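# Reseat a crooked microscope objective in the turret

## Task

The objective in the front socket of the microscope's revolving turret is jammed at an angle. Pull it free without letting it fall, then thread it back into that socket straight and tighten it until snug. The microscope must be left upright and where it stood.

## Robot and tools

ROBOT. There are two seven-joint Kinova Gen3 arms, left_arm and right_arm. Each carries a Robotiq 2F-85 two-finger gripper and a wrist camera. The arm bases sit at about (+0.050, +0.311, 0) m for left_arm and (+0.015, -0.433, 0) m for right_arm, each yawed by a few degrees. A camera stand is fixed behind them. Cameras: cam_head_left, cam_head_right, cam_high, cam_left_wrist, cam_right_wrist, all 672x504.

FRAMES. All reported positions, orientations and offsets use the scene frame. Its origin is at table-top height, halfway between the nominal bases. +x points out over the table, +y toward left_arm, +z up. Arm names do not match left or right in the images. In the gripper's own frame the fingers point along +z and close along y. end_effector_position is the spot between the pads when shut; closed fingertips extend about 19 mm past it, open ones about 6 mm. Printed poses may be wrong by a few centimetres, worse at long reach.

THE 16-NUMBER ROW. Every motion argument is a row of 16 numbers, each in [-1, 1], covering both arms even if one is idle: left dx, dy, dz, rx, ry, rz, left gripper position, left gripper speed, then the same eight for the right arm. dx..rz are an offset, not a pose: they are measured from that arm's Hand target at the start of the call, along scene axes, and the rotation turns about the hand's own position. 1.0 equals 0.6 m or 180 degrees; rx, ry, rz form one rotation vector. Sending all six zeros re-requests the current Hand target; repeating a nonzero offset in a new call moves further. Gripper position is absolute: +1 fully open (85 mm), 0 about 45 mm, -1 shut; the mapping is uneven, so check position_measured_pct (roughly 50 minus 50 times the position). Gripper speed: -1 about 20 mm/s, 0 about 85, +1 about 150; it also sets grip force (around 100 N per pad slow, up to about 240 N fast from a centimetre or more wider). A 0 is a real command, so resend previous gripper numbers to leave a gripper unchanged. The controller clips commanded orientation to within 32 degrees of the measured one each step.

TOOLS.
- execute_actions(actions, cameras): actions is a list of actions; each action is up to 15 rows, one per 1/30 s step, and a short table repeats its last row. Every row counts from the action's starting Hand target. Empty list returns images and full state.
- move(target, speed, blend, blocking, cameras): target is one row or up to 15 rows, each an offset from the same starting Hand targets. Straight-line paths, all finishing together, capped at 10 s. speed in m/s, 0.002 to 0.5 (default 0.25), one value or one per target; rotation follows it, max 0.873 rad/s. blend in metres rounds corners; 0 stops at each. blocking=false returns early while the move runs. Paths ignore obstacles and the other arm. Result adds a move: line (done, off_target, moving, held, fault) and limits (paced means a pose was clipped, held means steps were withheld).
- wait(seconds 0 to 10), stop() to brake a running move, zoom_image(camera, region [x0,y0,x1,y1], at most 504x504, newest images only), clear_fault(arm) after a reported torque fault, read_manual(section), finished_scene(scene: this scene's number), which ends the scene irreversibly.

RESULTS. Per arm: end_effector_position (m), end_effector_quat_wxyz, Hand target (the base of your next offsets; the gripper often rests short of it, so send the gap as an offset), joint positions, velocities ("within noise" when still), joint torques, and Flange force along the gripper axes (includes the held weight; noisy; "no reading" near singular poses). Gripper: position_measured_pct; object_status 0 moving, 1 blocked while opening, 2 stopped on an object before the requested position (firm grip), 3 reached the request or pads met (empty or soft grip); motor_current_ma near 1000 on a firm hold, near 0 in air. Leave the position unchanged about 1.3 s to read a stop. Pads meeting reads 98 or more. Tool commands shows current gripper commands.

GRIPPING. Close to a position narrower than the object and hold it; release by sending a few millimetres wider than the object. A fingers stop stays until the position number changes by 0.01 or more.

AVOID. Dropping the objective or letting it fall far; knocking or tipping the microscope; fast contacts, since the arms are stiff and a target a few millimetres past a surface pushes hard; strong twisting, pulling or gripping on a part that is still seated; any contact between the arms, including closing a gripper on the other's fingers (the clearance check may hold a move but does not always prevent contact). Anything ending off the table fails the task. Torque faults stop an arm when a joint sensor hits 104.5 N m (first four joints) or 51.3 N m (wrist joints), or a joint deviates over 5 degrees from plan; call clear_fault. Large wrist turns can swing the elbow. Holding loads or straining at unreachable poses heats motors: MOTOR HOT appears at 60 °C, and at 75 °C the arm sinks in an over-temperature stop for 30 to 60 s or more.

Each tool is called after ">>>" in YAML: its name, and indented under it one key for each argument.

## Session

>>> execute_actions:
  actions: []

Scene clock: 0.00 s.
left_arm: end_effector_position=(+0.6199, +0.2519, +0.1108) position_measured_pct=0.0 object_status=3 motor_current_ma=0 end_effector_quat_wxyz=(+0.324, +0.503, -0.510, +0.618) | right_arm: end_effector_position=(+0.3784, -0.0690, +0.1950) position_measured_pct=0.0 object_status=3 motor_current_ma=0 end_effector_quat_wxyz=(-0.063, -0.407, +0.903, -0.124)
Joint positions: left_arm=[-0.651 1.3 0.22 1.436 1.218 1.474 1.718] | right_arm=[-1.016 0.737 0.044 1.167 0.13 1.469 1.476]
Joint velocities: within noise
Joint torques (N m): no reading
Flange force (N): no reading
Hand target: left_arm +0.6199, +0.2519, +0.1108; +0.324, +0.503, -0.510, +0.618 | right_arm +0.3784, -0.0690, +0.1950; -0.063, -0.407, +0.903, -0.124
Tool commands: left_gripper/position=+1.0 left_gripper/speed=+1.0 right_gripper/position=+1.0 right_gripper/speed=+1.0

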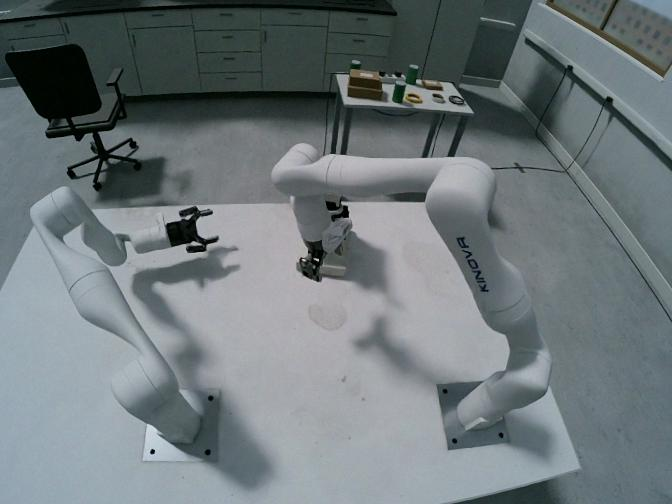

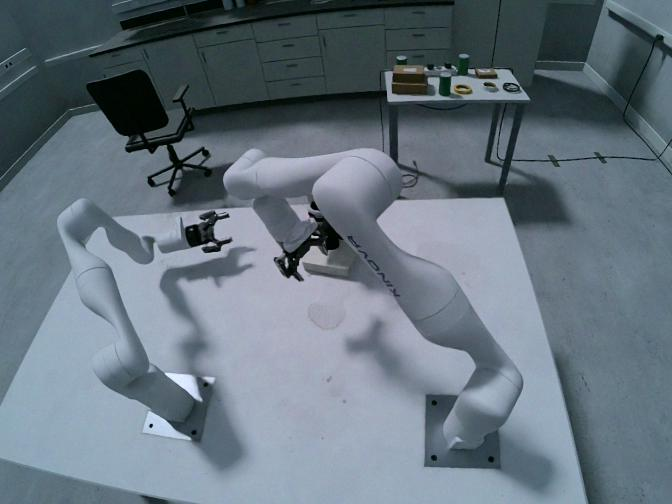

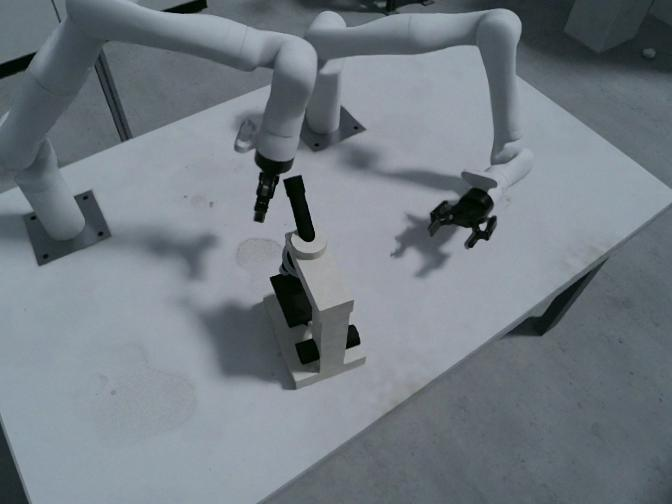

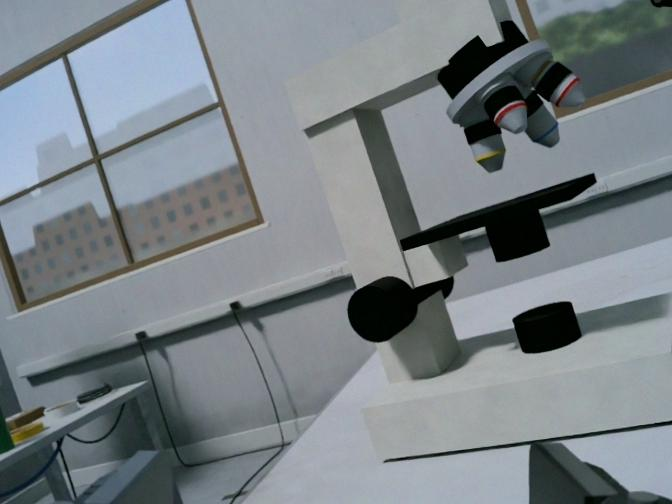

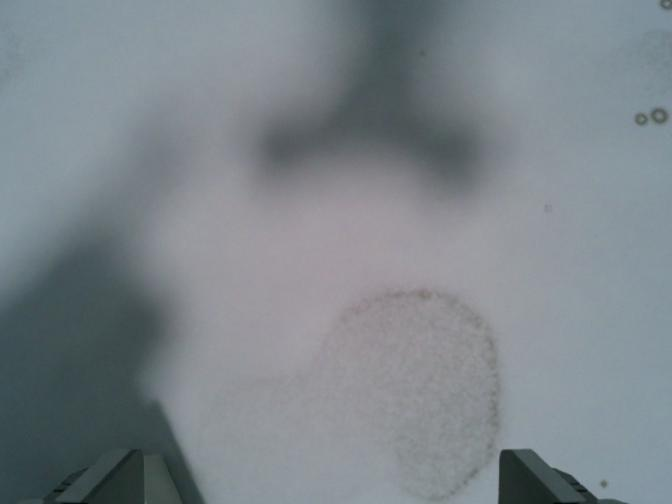

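>>> zoom_image:
  camera: "cam_left_wrist"
  region: [420, 10, 620, 190]

>>> zoom_image:
  camera: "cam_high"
  region: [220, 160, 400, 400]

>>> zoom_image:
  camera: "cam_head_left"
  region: [270, 170, 390, 310]

>>> zoom_image:
  camera: "cam_head_right"
  region: [250, 160, 390, 310]

Scaled by 2.520.

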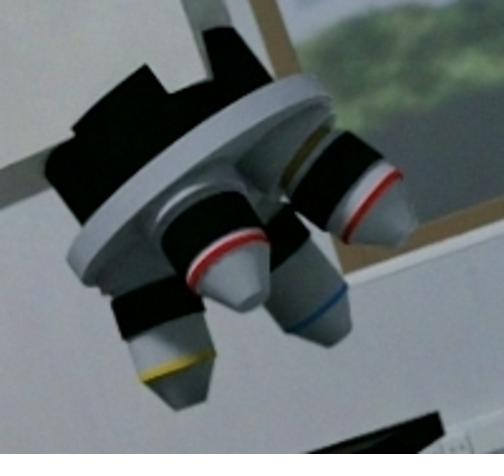

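Scaled by 2.100 from the camera's 672x504 image, which has a finer 960x720 frame.

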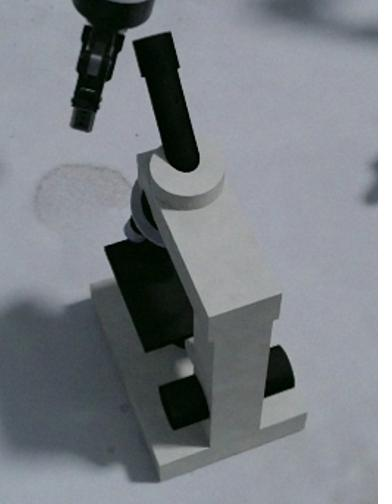

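Scaled by 3.600 from the camera's 672x504 image, which has a finer 960x720 frame.

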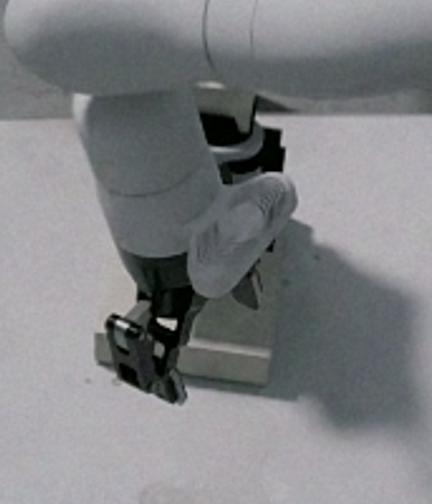

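Scaled by 3.360 from the camera's 672x504 image, which has a finer 960x720 frame.

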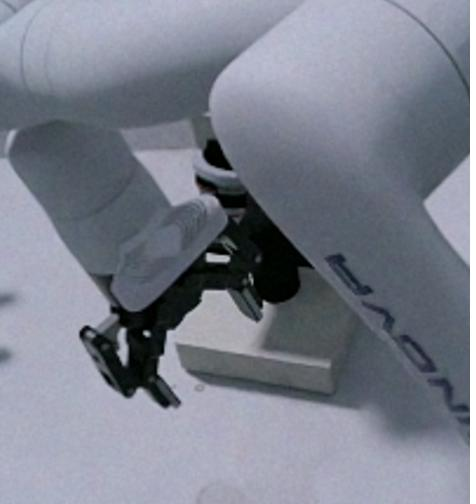

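>>> move:
  target: [-0.2035,-0.1425,0.0412,-0.0815,0.3199,-0.1435,1,1,-0.15,-0.1,0.05,0,0,0,1,1]
  speed: 0.2
  cameras: ["all"]

Scene clock: 112.87 s.
left_arm: end_effector_position=(+0.4978, +0.1664, +0.1355) position_measured_pct=0.0 object_status=3 motor_current_ma=0 end_effector_quat_wxyz=(+0.710, +0.571, -0.308, +0.275) | right_arm: end_effector_position=(+0.2884, -0.1290, +0.2250) position_measured_pct=0.0 object_status=3 motor_current_ma=0 end_effector_quat_wxyz=(-0.063, -0.407, +0.903, -0.124)
Joint positions: left_arm=[-0.477 1.344 0.154 1.482 1.057 1.763 2.631] | right_arm=[-1.088 0.477 0.028 1.536 0.129 1.372 1.381]
Joint torques (N m): left_arm=[0.8 -19.99 4.06 -1.2 1.55 2.28 -0.23] | right_arm=[0.11 -15.57 0.17 -8.43 0.45 1.19 -0.05]
Flange force (N): left_arm=[1.6 2.2 -2.1] | right_arm=[5.8 -0.3 3.8]
Hand target: left_arm +0.4978, +0.1664, +0.1355; +0.710, +0.571, -0.308, +0.275 | right_arm +0.2884, -0.1290, +0.2250; -0.063, -0.407, +0.903, -0.124
Off the commanded pose: left_arm 0.000 m, 0 deg | right_arm 0.000 m, 0 deg.
move: done

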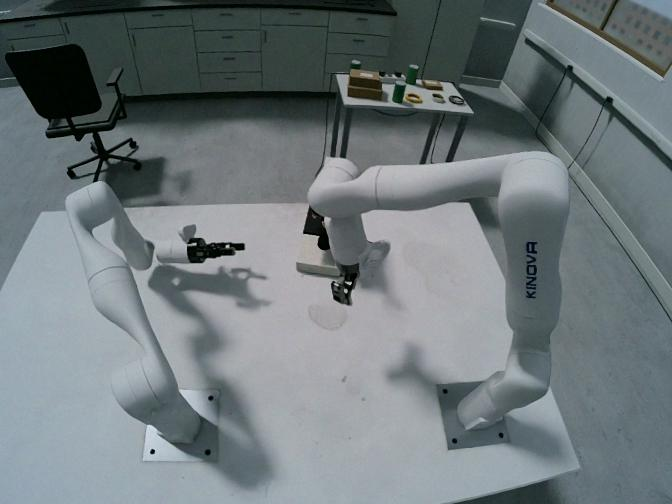

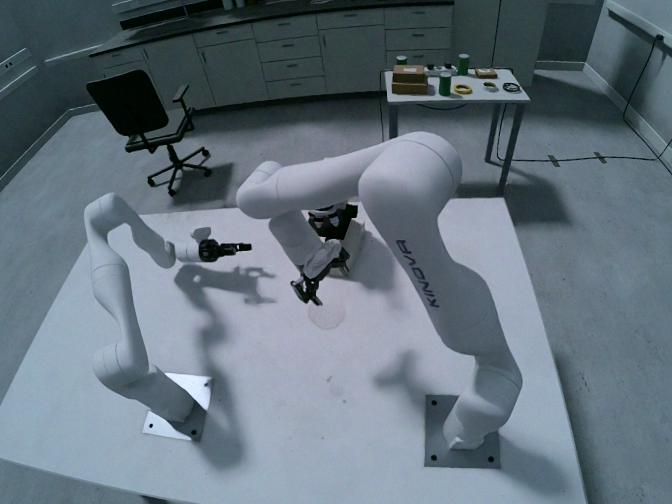

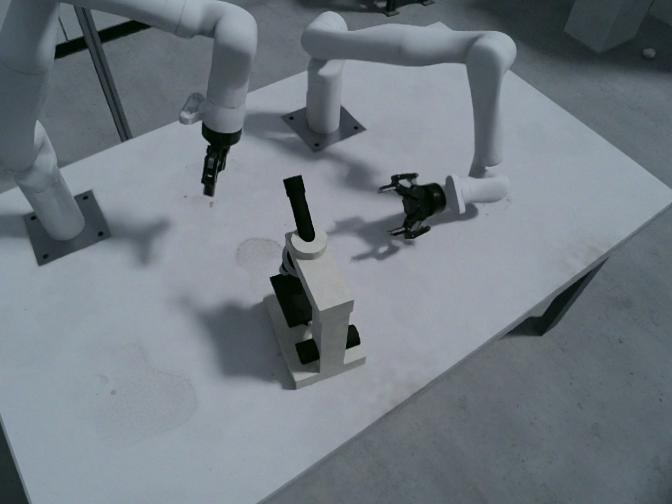

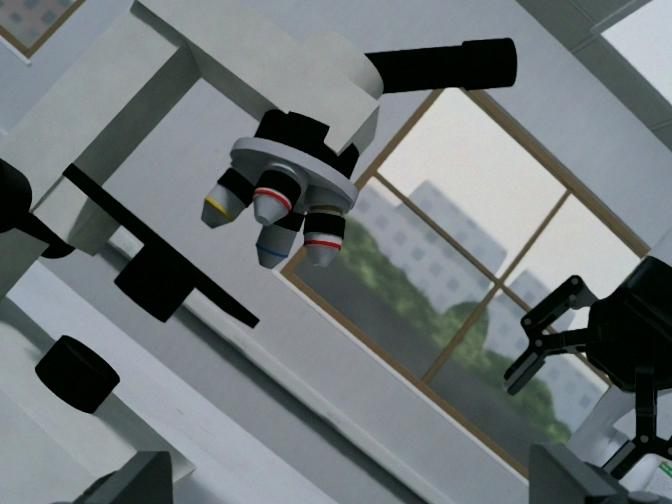

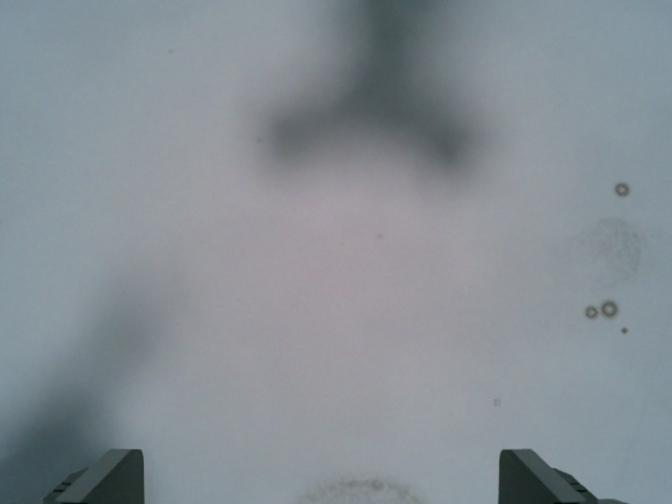

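>>> zoom_image:
  camera: "cam_left_wrist"
  region: [290, 180, 370, 280]

>>> zoom_image:
  camera: "cam_left_wrist"
  region: [190, 100, 390, 280]

Scaled by 5.040.

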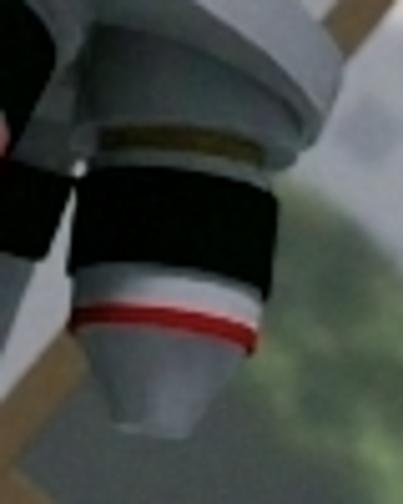

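Scaled by 2.520.

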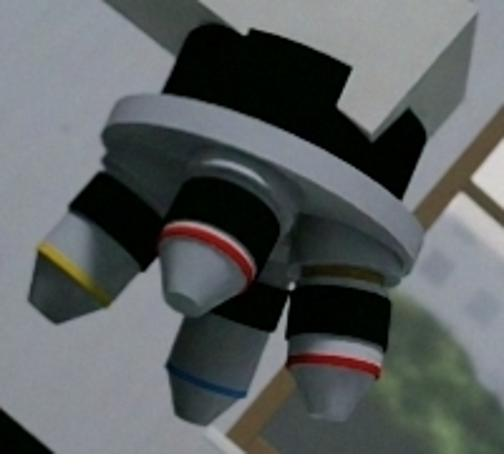

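>>> move:
  target:
    - [0,0,0,0,0,0,1,1,0,0,0.05,-0.1713,-0.0312,0.2966,1,1]
    - [0,0,0,0,0,0,1,1,0.02,0.02,0.08,-0.3427,-0.0624,0.5931,0.2,0]
  speed: 0.25
  blend: [0.02,0]
  cameras: ["all"]

Scene clock: 149.87 s.
left_arm: end_effector_position=(+0.4978, +0.1664, +0.1355) position_measured_pct=0.0 object_status=3 motor_current_ma=0 end_effector_quat_wxyz=(+0.710, +0.571, -0.308, +0.275) | right_arm: end_effector_position=(+0.3004, -0.1170, +0.2730) position_measured_pct=39.8 object_status=0 motor_current_ma=0 end_effector_quat_wxyz=(+0.042, +0.841, -0.066, +0.536)
Joint positions: left_arm=[-0.477 1.344 0.154 1.482 1.057 1.763 2.631] | right_arm=[-1.519 0.454 -0.221 2.091 1.19 1.415 2.143]
Joint torques (N m): left_arm=[0.77 -19.99 4.06 -1.27 1.63 2.28 -0.24] | right_arm=[0.13 -12.74 0.28 -5.47 1.57 2.74 -0.02]
Flange force (N): left_arm=[1.4 2.5 -2.0] | right_arm=[0.9 4.6 1.1]
Hand target: left_arm +0.4978, +0.1664, +0.1355; +0.710, +0.571, -0.308, +0.275 | right_arm +0.3004, -0.1170, +0.2730; +0.042, +0.841, -0.066, +0.536
Off the commanded pose: left_arm 0.000 m, 0 deg | right_arm 0.000 m, 0 deg.
move: done

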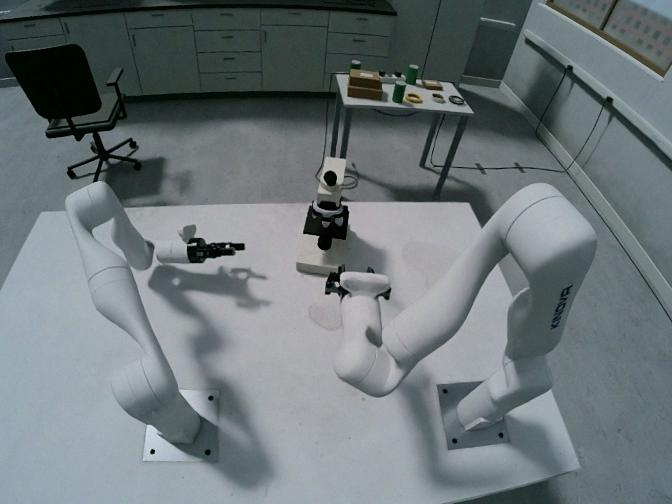

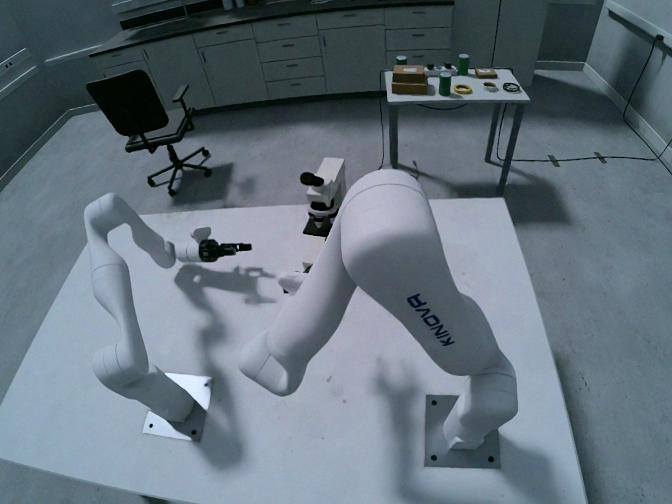

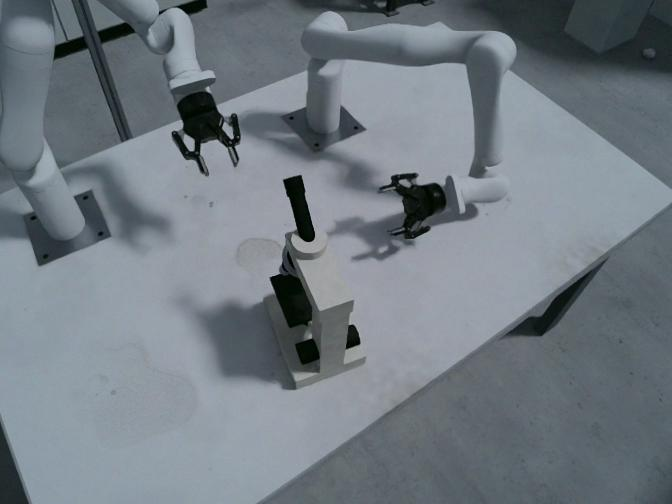

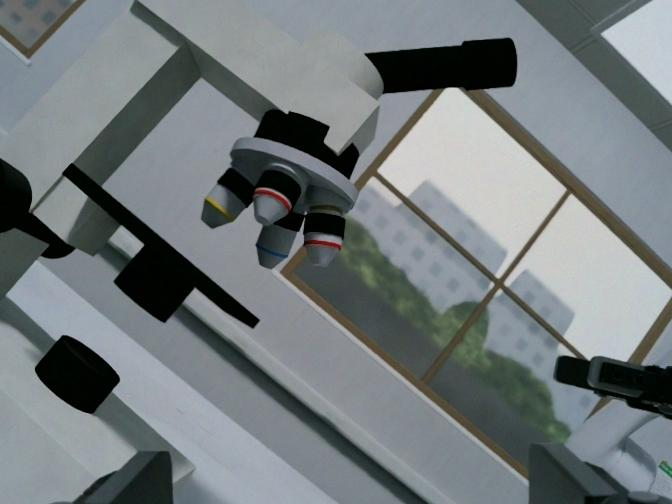

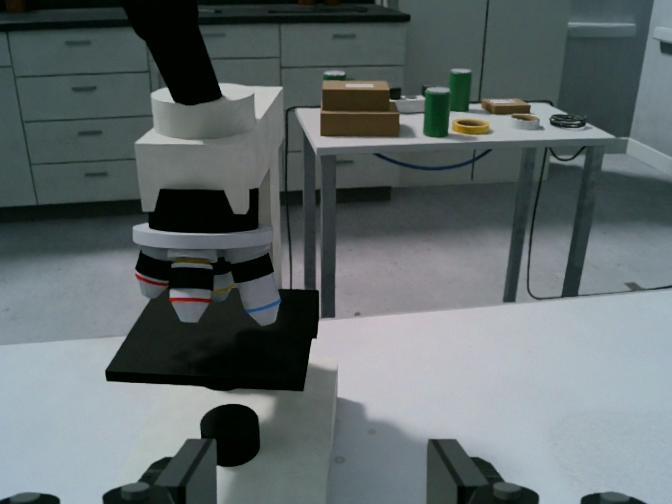

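>>> zoom_image:
  camera: "cam_right_wrist"
  region: [90, 220, 350, 400]

>>> zoom_image:
  camera: "cam_right_wrist"
  region: [120, 60, 300, 340]

>>> zoom_image:
  camera: "cam_right_wrist"
  region: [130, 220, 290, 330]

Scaled by 1.938.

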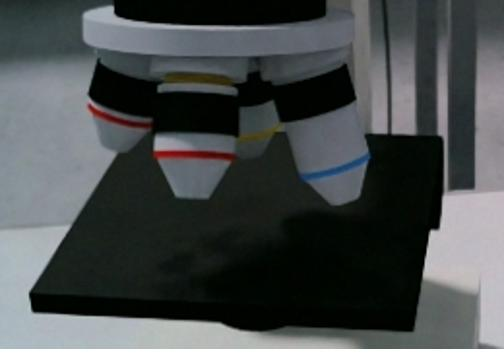

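Scaled by 1.800.

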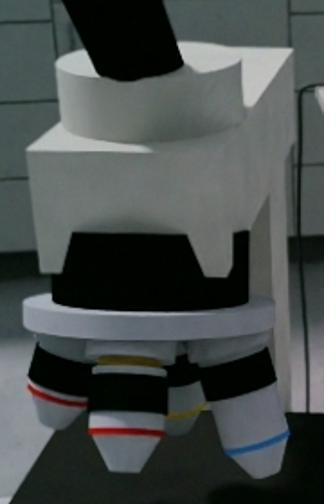

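Scaled by 3.150.

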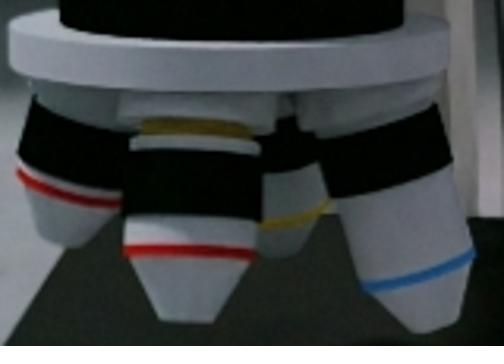

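>>> move:
  target: [0,0,0,0,0,0,1,1,0.2442,0.0948,-0.0452,0,0,-0.0111,0.2,0]
  speed: 0.15
  cameras: ["cam_right_wrist", "cam_left_wrist"]

>>> zoom_image:
  camera: "cam_right_wrist"
  region: [190, 250, 450, 500]

Scene clock: 269.93 s.
left_arm: end_effector_position=(+0.4978, +0.1664, +0.1355) position_measured_pct=0.0 object_status=3 motor_current_ma=0 end_effector_quat_wxyz=(+0.710, +0.571, -0.308, +0.275) | right_arm: end_effector_position=(+0.4469, -0.0601, +0.2459) position_measured_pct=39.8 object_status=3 motor_current_ma=0 end_effector_quat_wxyz=(+0.051, +0.840, -0.081, +0.535)
Joint positions: left_arm=[-0.477 1.344 0.154 1.482 1.057 1.763 2.631] | right_arm=[-1.279 0.648 -0.093 1.806 1.387 1.225 2.315]
Joint torques (N m): left_arm=[0.74 -20.05 4.14 -1.11 1.57 2.25 -0.23] | right_arm=[0.14 -17.25 1.11 -7.02 1.85 2.42 -0.07]
Flange force (N): left_arm=[1.6 1.8 -2.3] | right_arm=[0.7 5.3 -0.6]
Hand target: left_arm +0.4978, +0.1664, +0.1355; +0.710, +0.571, -0.308, +0.275 | right_arm +0.4469, -0.0601, +0.2459; +0.051, +0.840, -0.081, +0.535
Off the commanded pose: left_arm 0.000 m, 0 deg | right_arm 0.000 m, 0 deg.
move: done
Images, in order (width x height): cam_left_wrist 672x504, cam_right_wrist 672x504.

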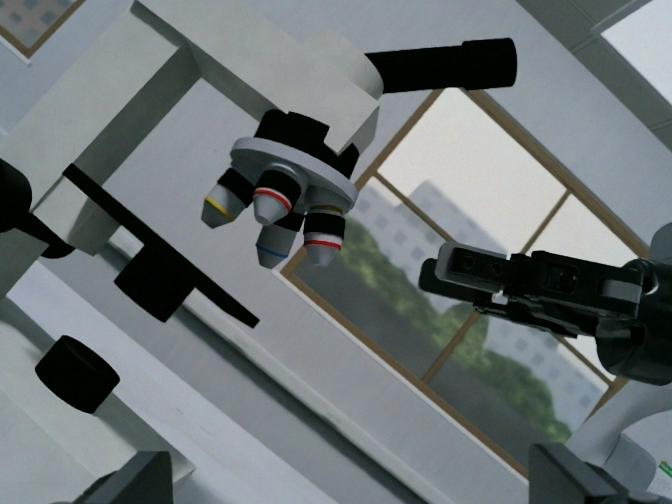

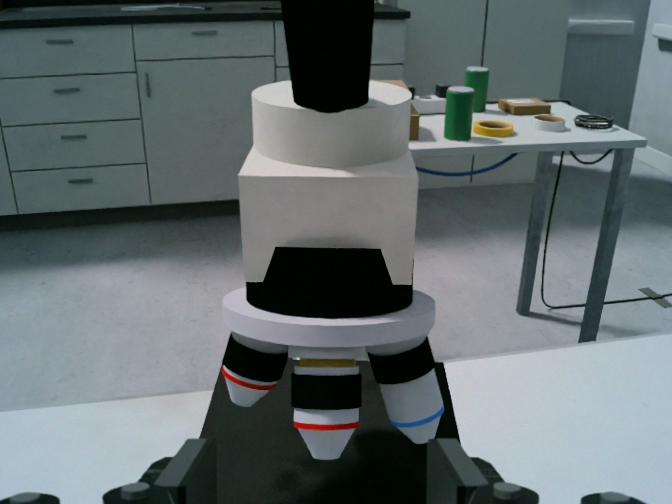

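Scaled by 1.938.

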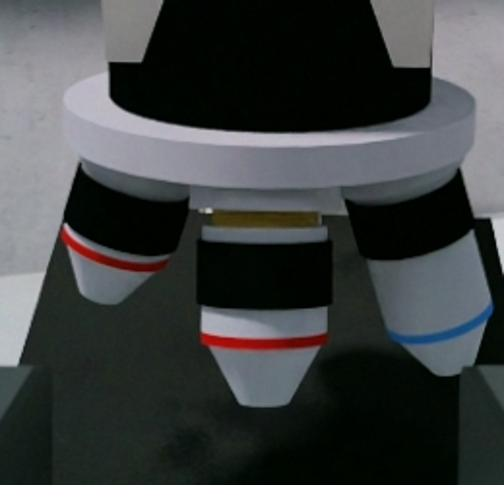

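>>> move:
  target: [0,0,0,0,0,0,1,1,0.0495,-0.0117,-0.0312,-0.0081,-0.0403,-0.0017,-0.15,0]
  speed: 0.08
  cameras: ["cam_right_wrist", "cam_left_wrist"]

>>> zoom_image:
  camera: "cam_right_wrist"
  region: [230, 330, 430, 504]

>>> zoom_image:
  camera: "cam_left_wrist"
  region: [290, 180, 450, 300]

Scene clock: 339.73 s.
left_arm: end_effector_position=(+0.4978, +0.1664, +0.1355) position_measured_pct=0.0 object_status=3 motor_current_ma=0 end_effector_quat_wxyz=(+0.710, +0.571, -0.308, +0.275) | right_arm: end_effector_position=(+0.4766, -0.0671, +0.2272) position_measured_pct=57.6 object_status=3 motor_current_ma=0 end_effector_quat_wxyz=(+0.058, +0.803, -0.079, +0.588)
Joint positions: left_arm=[-0.477 1.344 0.154 1.482 1.057 1.763 2.631] | right_arm=[-1.287 0.763 -0.03 1.825 1.525 1.26 2.153]
Joint torques (N m): left_arm=[0.8 -19.97 4.13 -1.11 1.58 2.26 -0.22] | right_arm=[0.22 -18.01 1.82 -6.05 1.61 2.82 -0.04]
Flange force (N): left_arm=[1.6 2.0 -2.3] | right_arm=[1.4 4.6 -1.0]
Hand target: left_arm +0.4978, +0.1664, +0.1355; +0.710, +0.571, -0.308, +0.275 | right_arm +0.4767, -0.0671, +0.2272; +0.058, +0.803, -0.079, +0.588
Off the commanded pose: left_arm 0.000 m, 0 deg | right_arm 0.000 m, 0 deg.
move: done
Images, in order (width x height): cam_left_wrist 672x504, cam_right_wrist 672x504.

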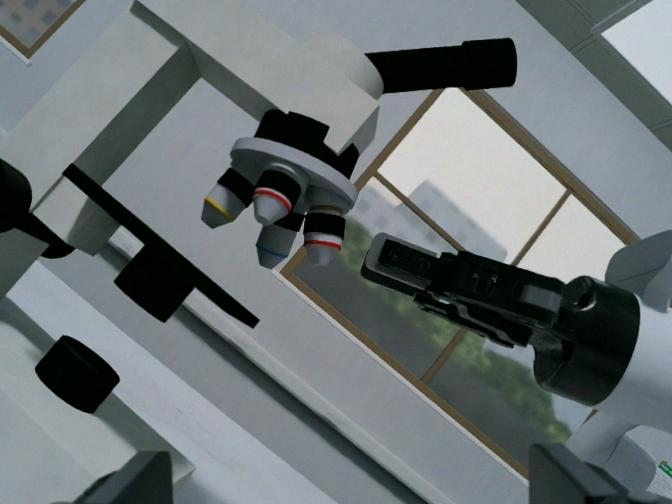

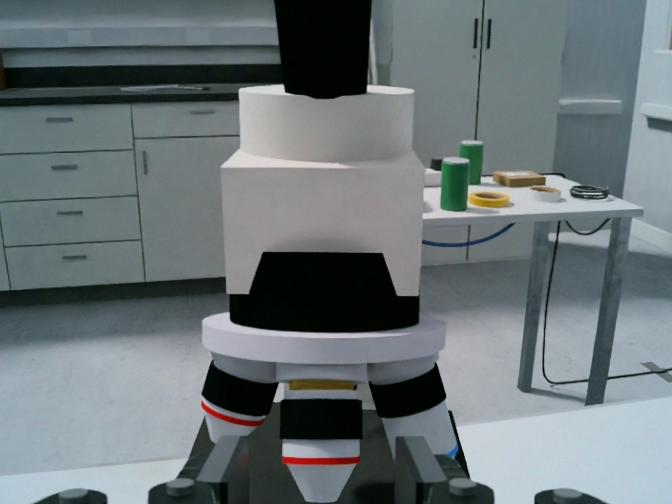

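Scaled by 2.520.

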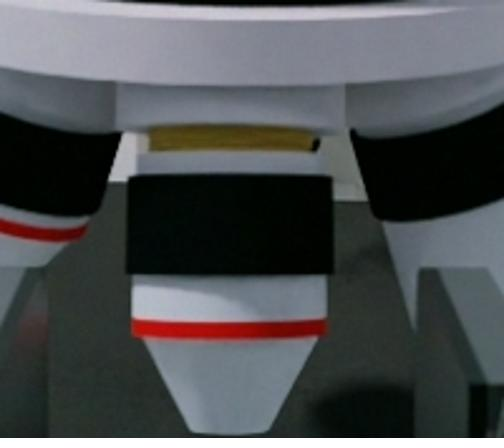

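Scaled by 3.150.

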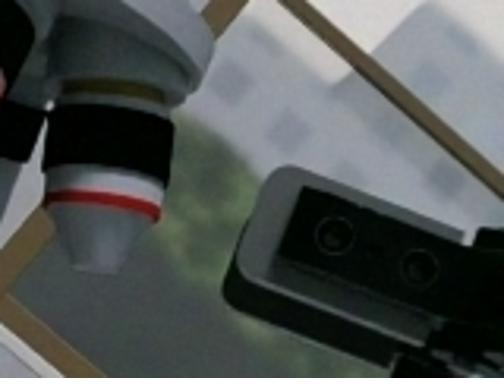

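>>> move:
  target: [0,0,0,0,0,0,1,1,0.04618,-0.00837,-0.0175,0,0,0,-0.15,0]
  speed: 0.05
  cameras: ["cam_right_wrist", "cam_left_wrist"]

>>> zoom_image:
  camera: "cam_right_wrist"
  region: [230, 350, 410, 504]

>>> zoom_image:
  camera: "cam_left_wrist"
  region: [290, 190, 390, 290]

Scene clock: 381.13 s.
left_arm: end_effector_position=(+0.4978, +0.1664, +0.1355) position_measured_pct=0.0 object_status=3 motor_current_ma=0 end_effector_quat_wxyz=(+0.710, +0.571, -0.308, +0.275) | right_arm: end_effector_position=(+0.5043, -0.0721, +0.2167) position_measured_pct=57.6 object_status=3 motor_current_ma=0 end_effector_quat_wxyz=(+0.058, +0.803, -0.079, +0.588)
Joint positions: left_arm=[-0.477 1.344 0.154 1.482 1.057 1.763 2.631] | right_arm=[-1.24 0.793 -0.01 1.805 1.574 1.216 2.144]
Joint torques (N m): left_arm=[0.78 -20.02 4.1 -1.2 1.53 2.32 -0.27] | right_arm=[0.12 -18.58 1.98 -6.18 1.57 2.83 -0.03]
Flange force (N): left_arm=[1.6 2.1 -2.0] | right_arm=[1.3 4.5 -1.1]
Hand target: left_arm +0.4978, +0.1664, +0.1355; +0.710, +0.571, -0.308, +0.275 | right_arm +0.5044, -0.0721, +0.2167; +0.058, +0.803, -0.079, +0.588
Off the commanded pose: left_arm 0.000 m, 0 deg | right_arm 0.000 m, 0 deg.
move: done
Images, in order (width x height): cam_left_wrist 672x504, cam_right_wrist 672x504.

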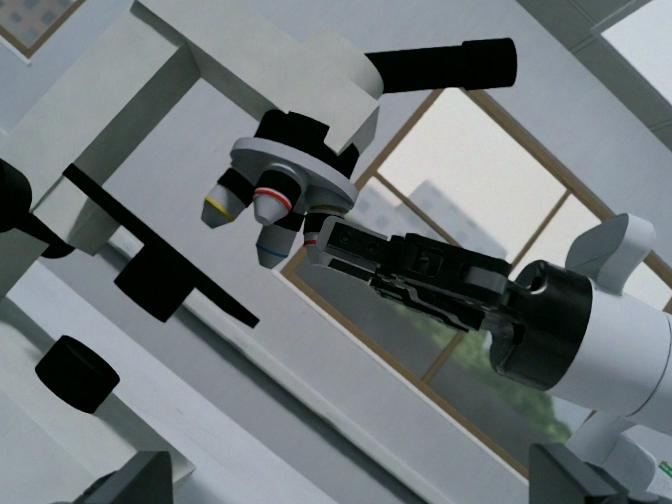

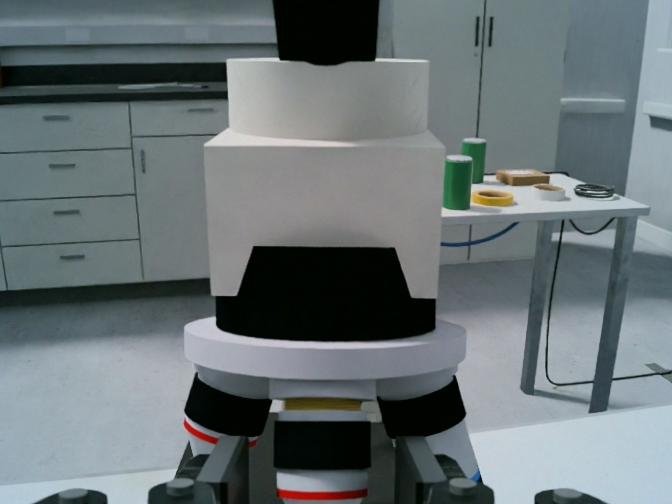

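Scaled by 2.800.

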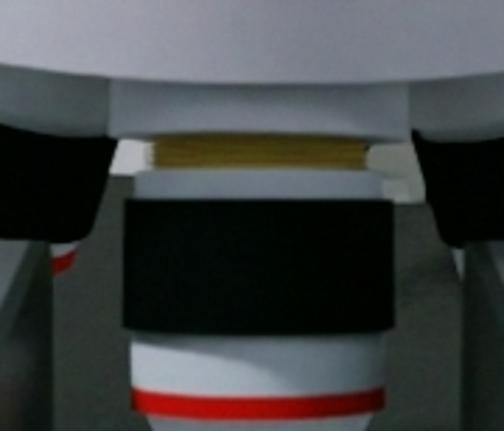

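Scaled by 5.040.

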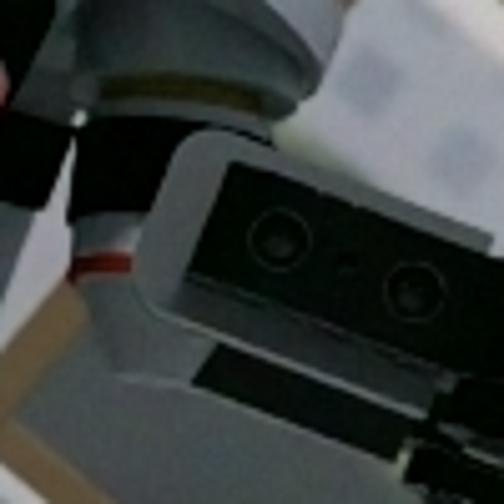

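>>> move:
  target:
    - [0,0,0,0,0,0,1,1,0.007,-0.0013,-0.0023,0,0,0,-0.25,0]
    - [0,0,0,0,0,0,1,1,0.008,-0.0067,-0.0028,0.07338,-0.01467,0.11701,-0.25,0]
  speed: [0.03, 0.1]
  cameras: ["cam_right_wrist", "cam_left_wrist"]

>>> zoom_image:
  camera: "cam_right_wrist"
  region: [230, 350, 410, 504]

Scene clock: 402.87 s.
left_arm: end_effector_position=(+0.4978, +0.1664, +0.1355) position_measured_pct=0.0 object_status=3 motor_current_ma=0 end_effector_quat_wxyz=(+0.710, +0.571, -0.308, +0.275) | right_arm: end_effector_position=(+0.5091, -0.0761, +0.2150) position_measured_pct=62.3 object_status=3 motor_current_ma=0 end_effector_quat_wxyz=(-0.144, +0.792, +0.001, +0.594)
Joint positions: left_arm=[-0.477 1.344 0.154 1.482 1.057 1.763 2.631] | right_arm=[-1.073 0.722 -0.024 2.194 2.297 1.171 1.519]
Joint torques (N m): left_arm=[0.75 -19.97 4.09 -1.16 1.62 2.28 -0.21] | right_arm=[0.17 -16.34 1.23 -4.96 0.65 3.3 -0.04]
Flange force (N): left_arm=[1.5 2.1 -2.1] | right_arm=[3.4 0.6 -3.0]
Hand target: left_arm +0.4978, +0.1664, +0.1355; +0.710, +0.571, -0.308, +0.275 | right_arm +0.5092, -0.0761, +0.2150; -0.144, +0.792, +0.001, +0.594
Off the commanded pose: left_arm 0.000 m, 0 deg | right_arm 0.000 m, 0 deg.
move: done
Images, in order (width x height): cam_left_wrist 672x504, cam_right_wrist 672x504.

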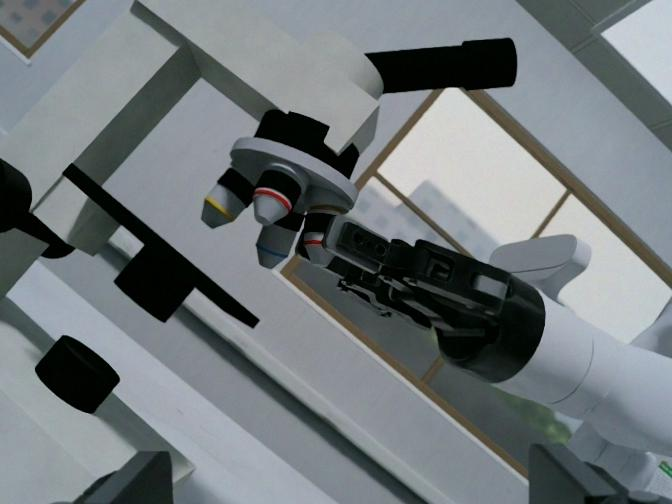

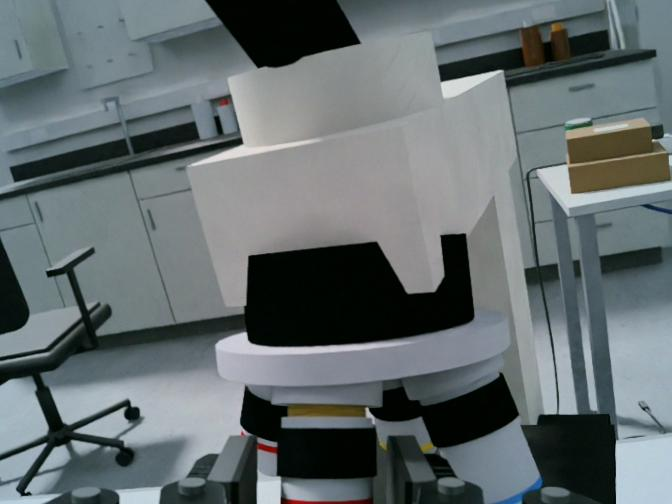

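Scaled by 2.800.

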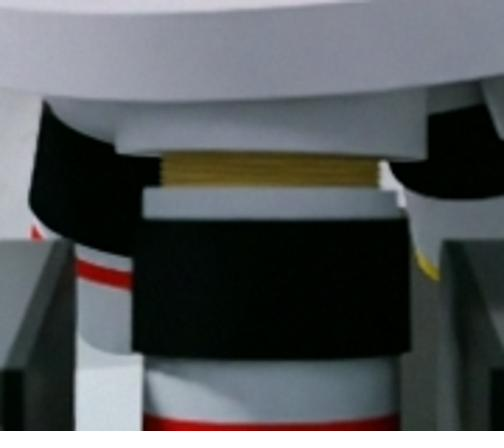

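>>> zoom_image:
  camera: "cam_left_wrist"
  region: [290, 170, 360, 240]

>>> zoom_image:
  camera: "cam_left_wrist"
  region: [220, 100, 380, 240]

Scaled by 7.200.

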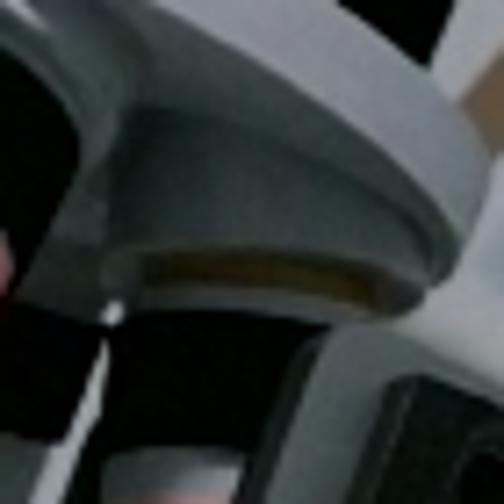

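Scaled by 3.150.

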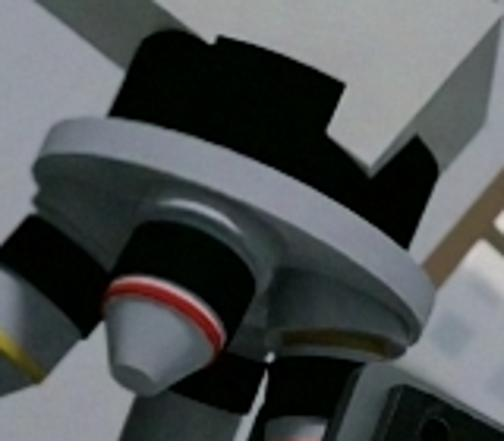

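>>> zoom_image:
  camera: "cam_right_wrist"
  region: [265, 375, 385, 455]

Scaled by 4.200.

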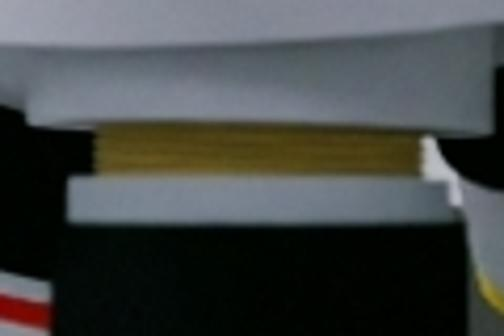

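>>> zoom_image:
  camera: "cam_right_wrist"
  region: [0, 140, 240, 360]

>>> zoom_image:
  camera: "cam_right_wrist"
  region: [480, 60, 672, 460]

Scaled by 2.100.

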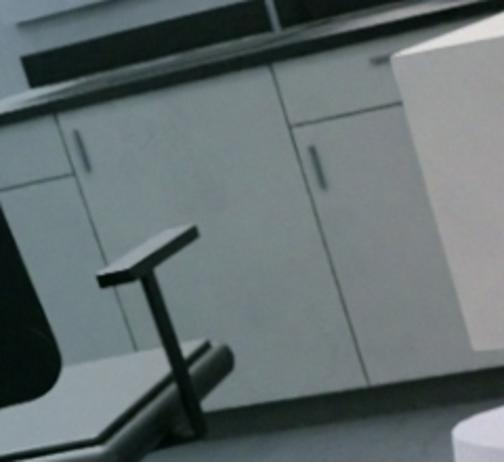

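Scaled by 1.260.

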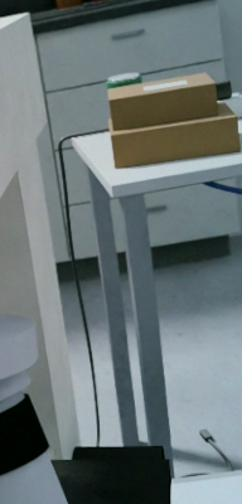

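>>> zoom_image:
  camera: "cam_left_wrist"
  region: [0, 0, 240, 250]

>>> zoom_image:
  camera: "cam_left_wrist"
  region: [220, 20, 400, 220]

Scaled by 2.016.

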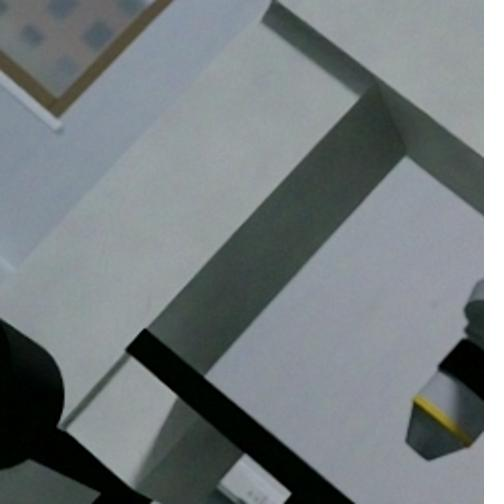

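Scaled by 2.520.

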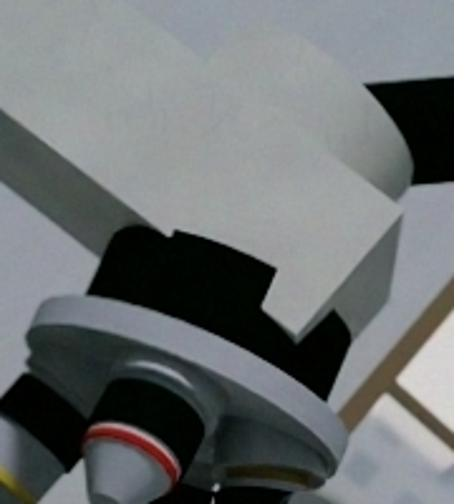

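>>> move:
  target:
    - [0,0,0,0,0,0,1,1,-0.0003,-0.0015,-0.0026,0,0,0,-0.25,0]
    - [0,0,0,0,0,0,1,1,0.001,-0.0052,-0.0042,0.04403,-0.0088,0.07021,-0.25,0]
  speed: [0.03, 0.1]
  cameras: ["cam_right_wrist", "cam_left_wrist"]

>>> zoom_image:
  camera: "cam_right_wrist"
  region: [250, 365, 390, 465]

Scene clock: 579.93 s.
left_arm: end_effector_position=(+0.4978, +0.1664, +0.1355) position_measured_pct=0.0 object_status=3 motor_current_ma=0 end_effector_quat_wxyz=(+0.710, +0.571, -0.308, +0.275) | right_arm: end_effector_position=(+0.5097, -0.0792, +0.2125) position_measured_pct=62.3 object_status=3 motor_current_ma=0 end_effector_quat_wxyz=(-0.263, +0.767, +0.049, +0.584)
Joint positions: left_arm=[-0.477 1.344 0.154 1.482 1.057 1.763 2.631] | right_arm=[-0.877 0.783 -0.028 2.328 2.791 1.366 1.241]
Joint torques (N m): left_arm=[0.86 -19.97 4.12 -1.14 1.62 2.31 -0.3] | right_arm=[0.17 -16.21 0.51 -3.89 0.19 3.41 -0.06]
Flange force (N): left_arm=[1.7 2.0 -2.3] | right_arm=[4.1 -1.5 -2.1]
Hand target: left_arm +0.4978, +0.1664, +0.1355; +0.710, +0.571, -0.308, +0.275 | right_arm +0.5098, -0.0792, +0.2125; -0.263, +0.767, +0.049, +0.584
Off the commanded pose: left_arm 0.000 m, 0 deg | right_arm 0.000 m, 0 deg.
move: done
Images, in order (width x height): cam_left_wrist 672x504, cam_right_wrist 672x504.

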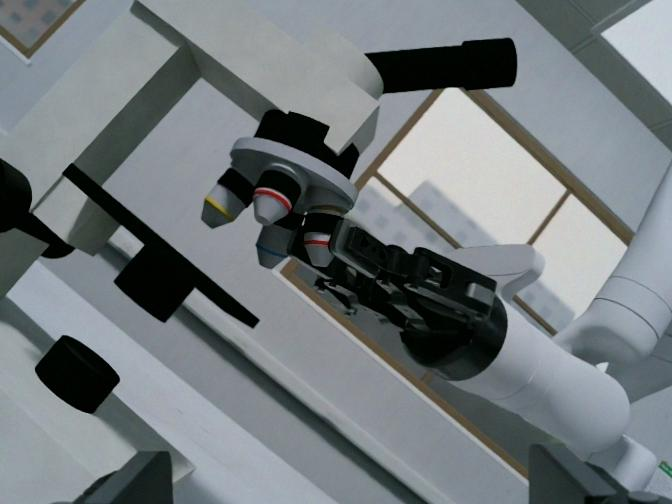

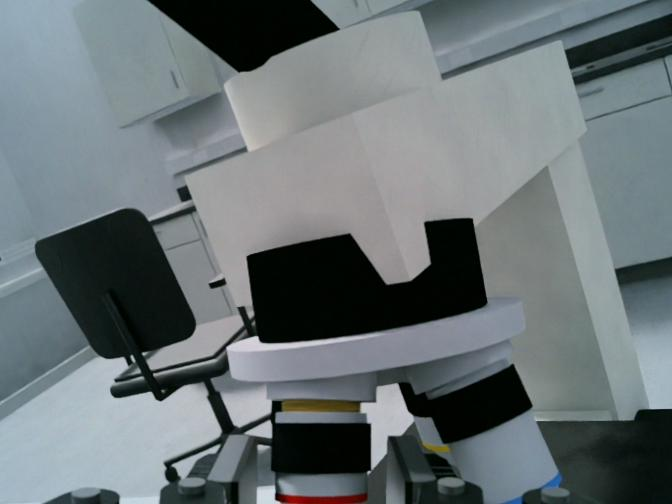

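Scaled by 3.600.

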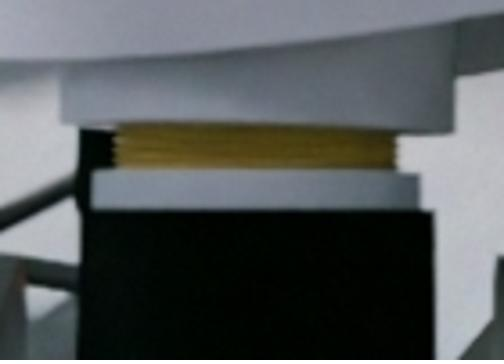

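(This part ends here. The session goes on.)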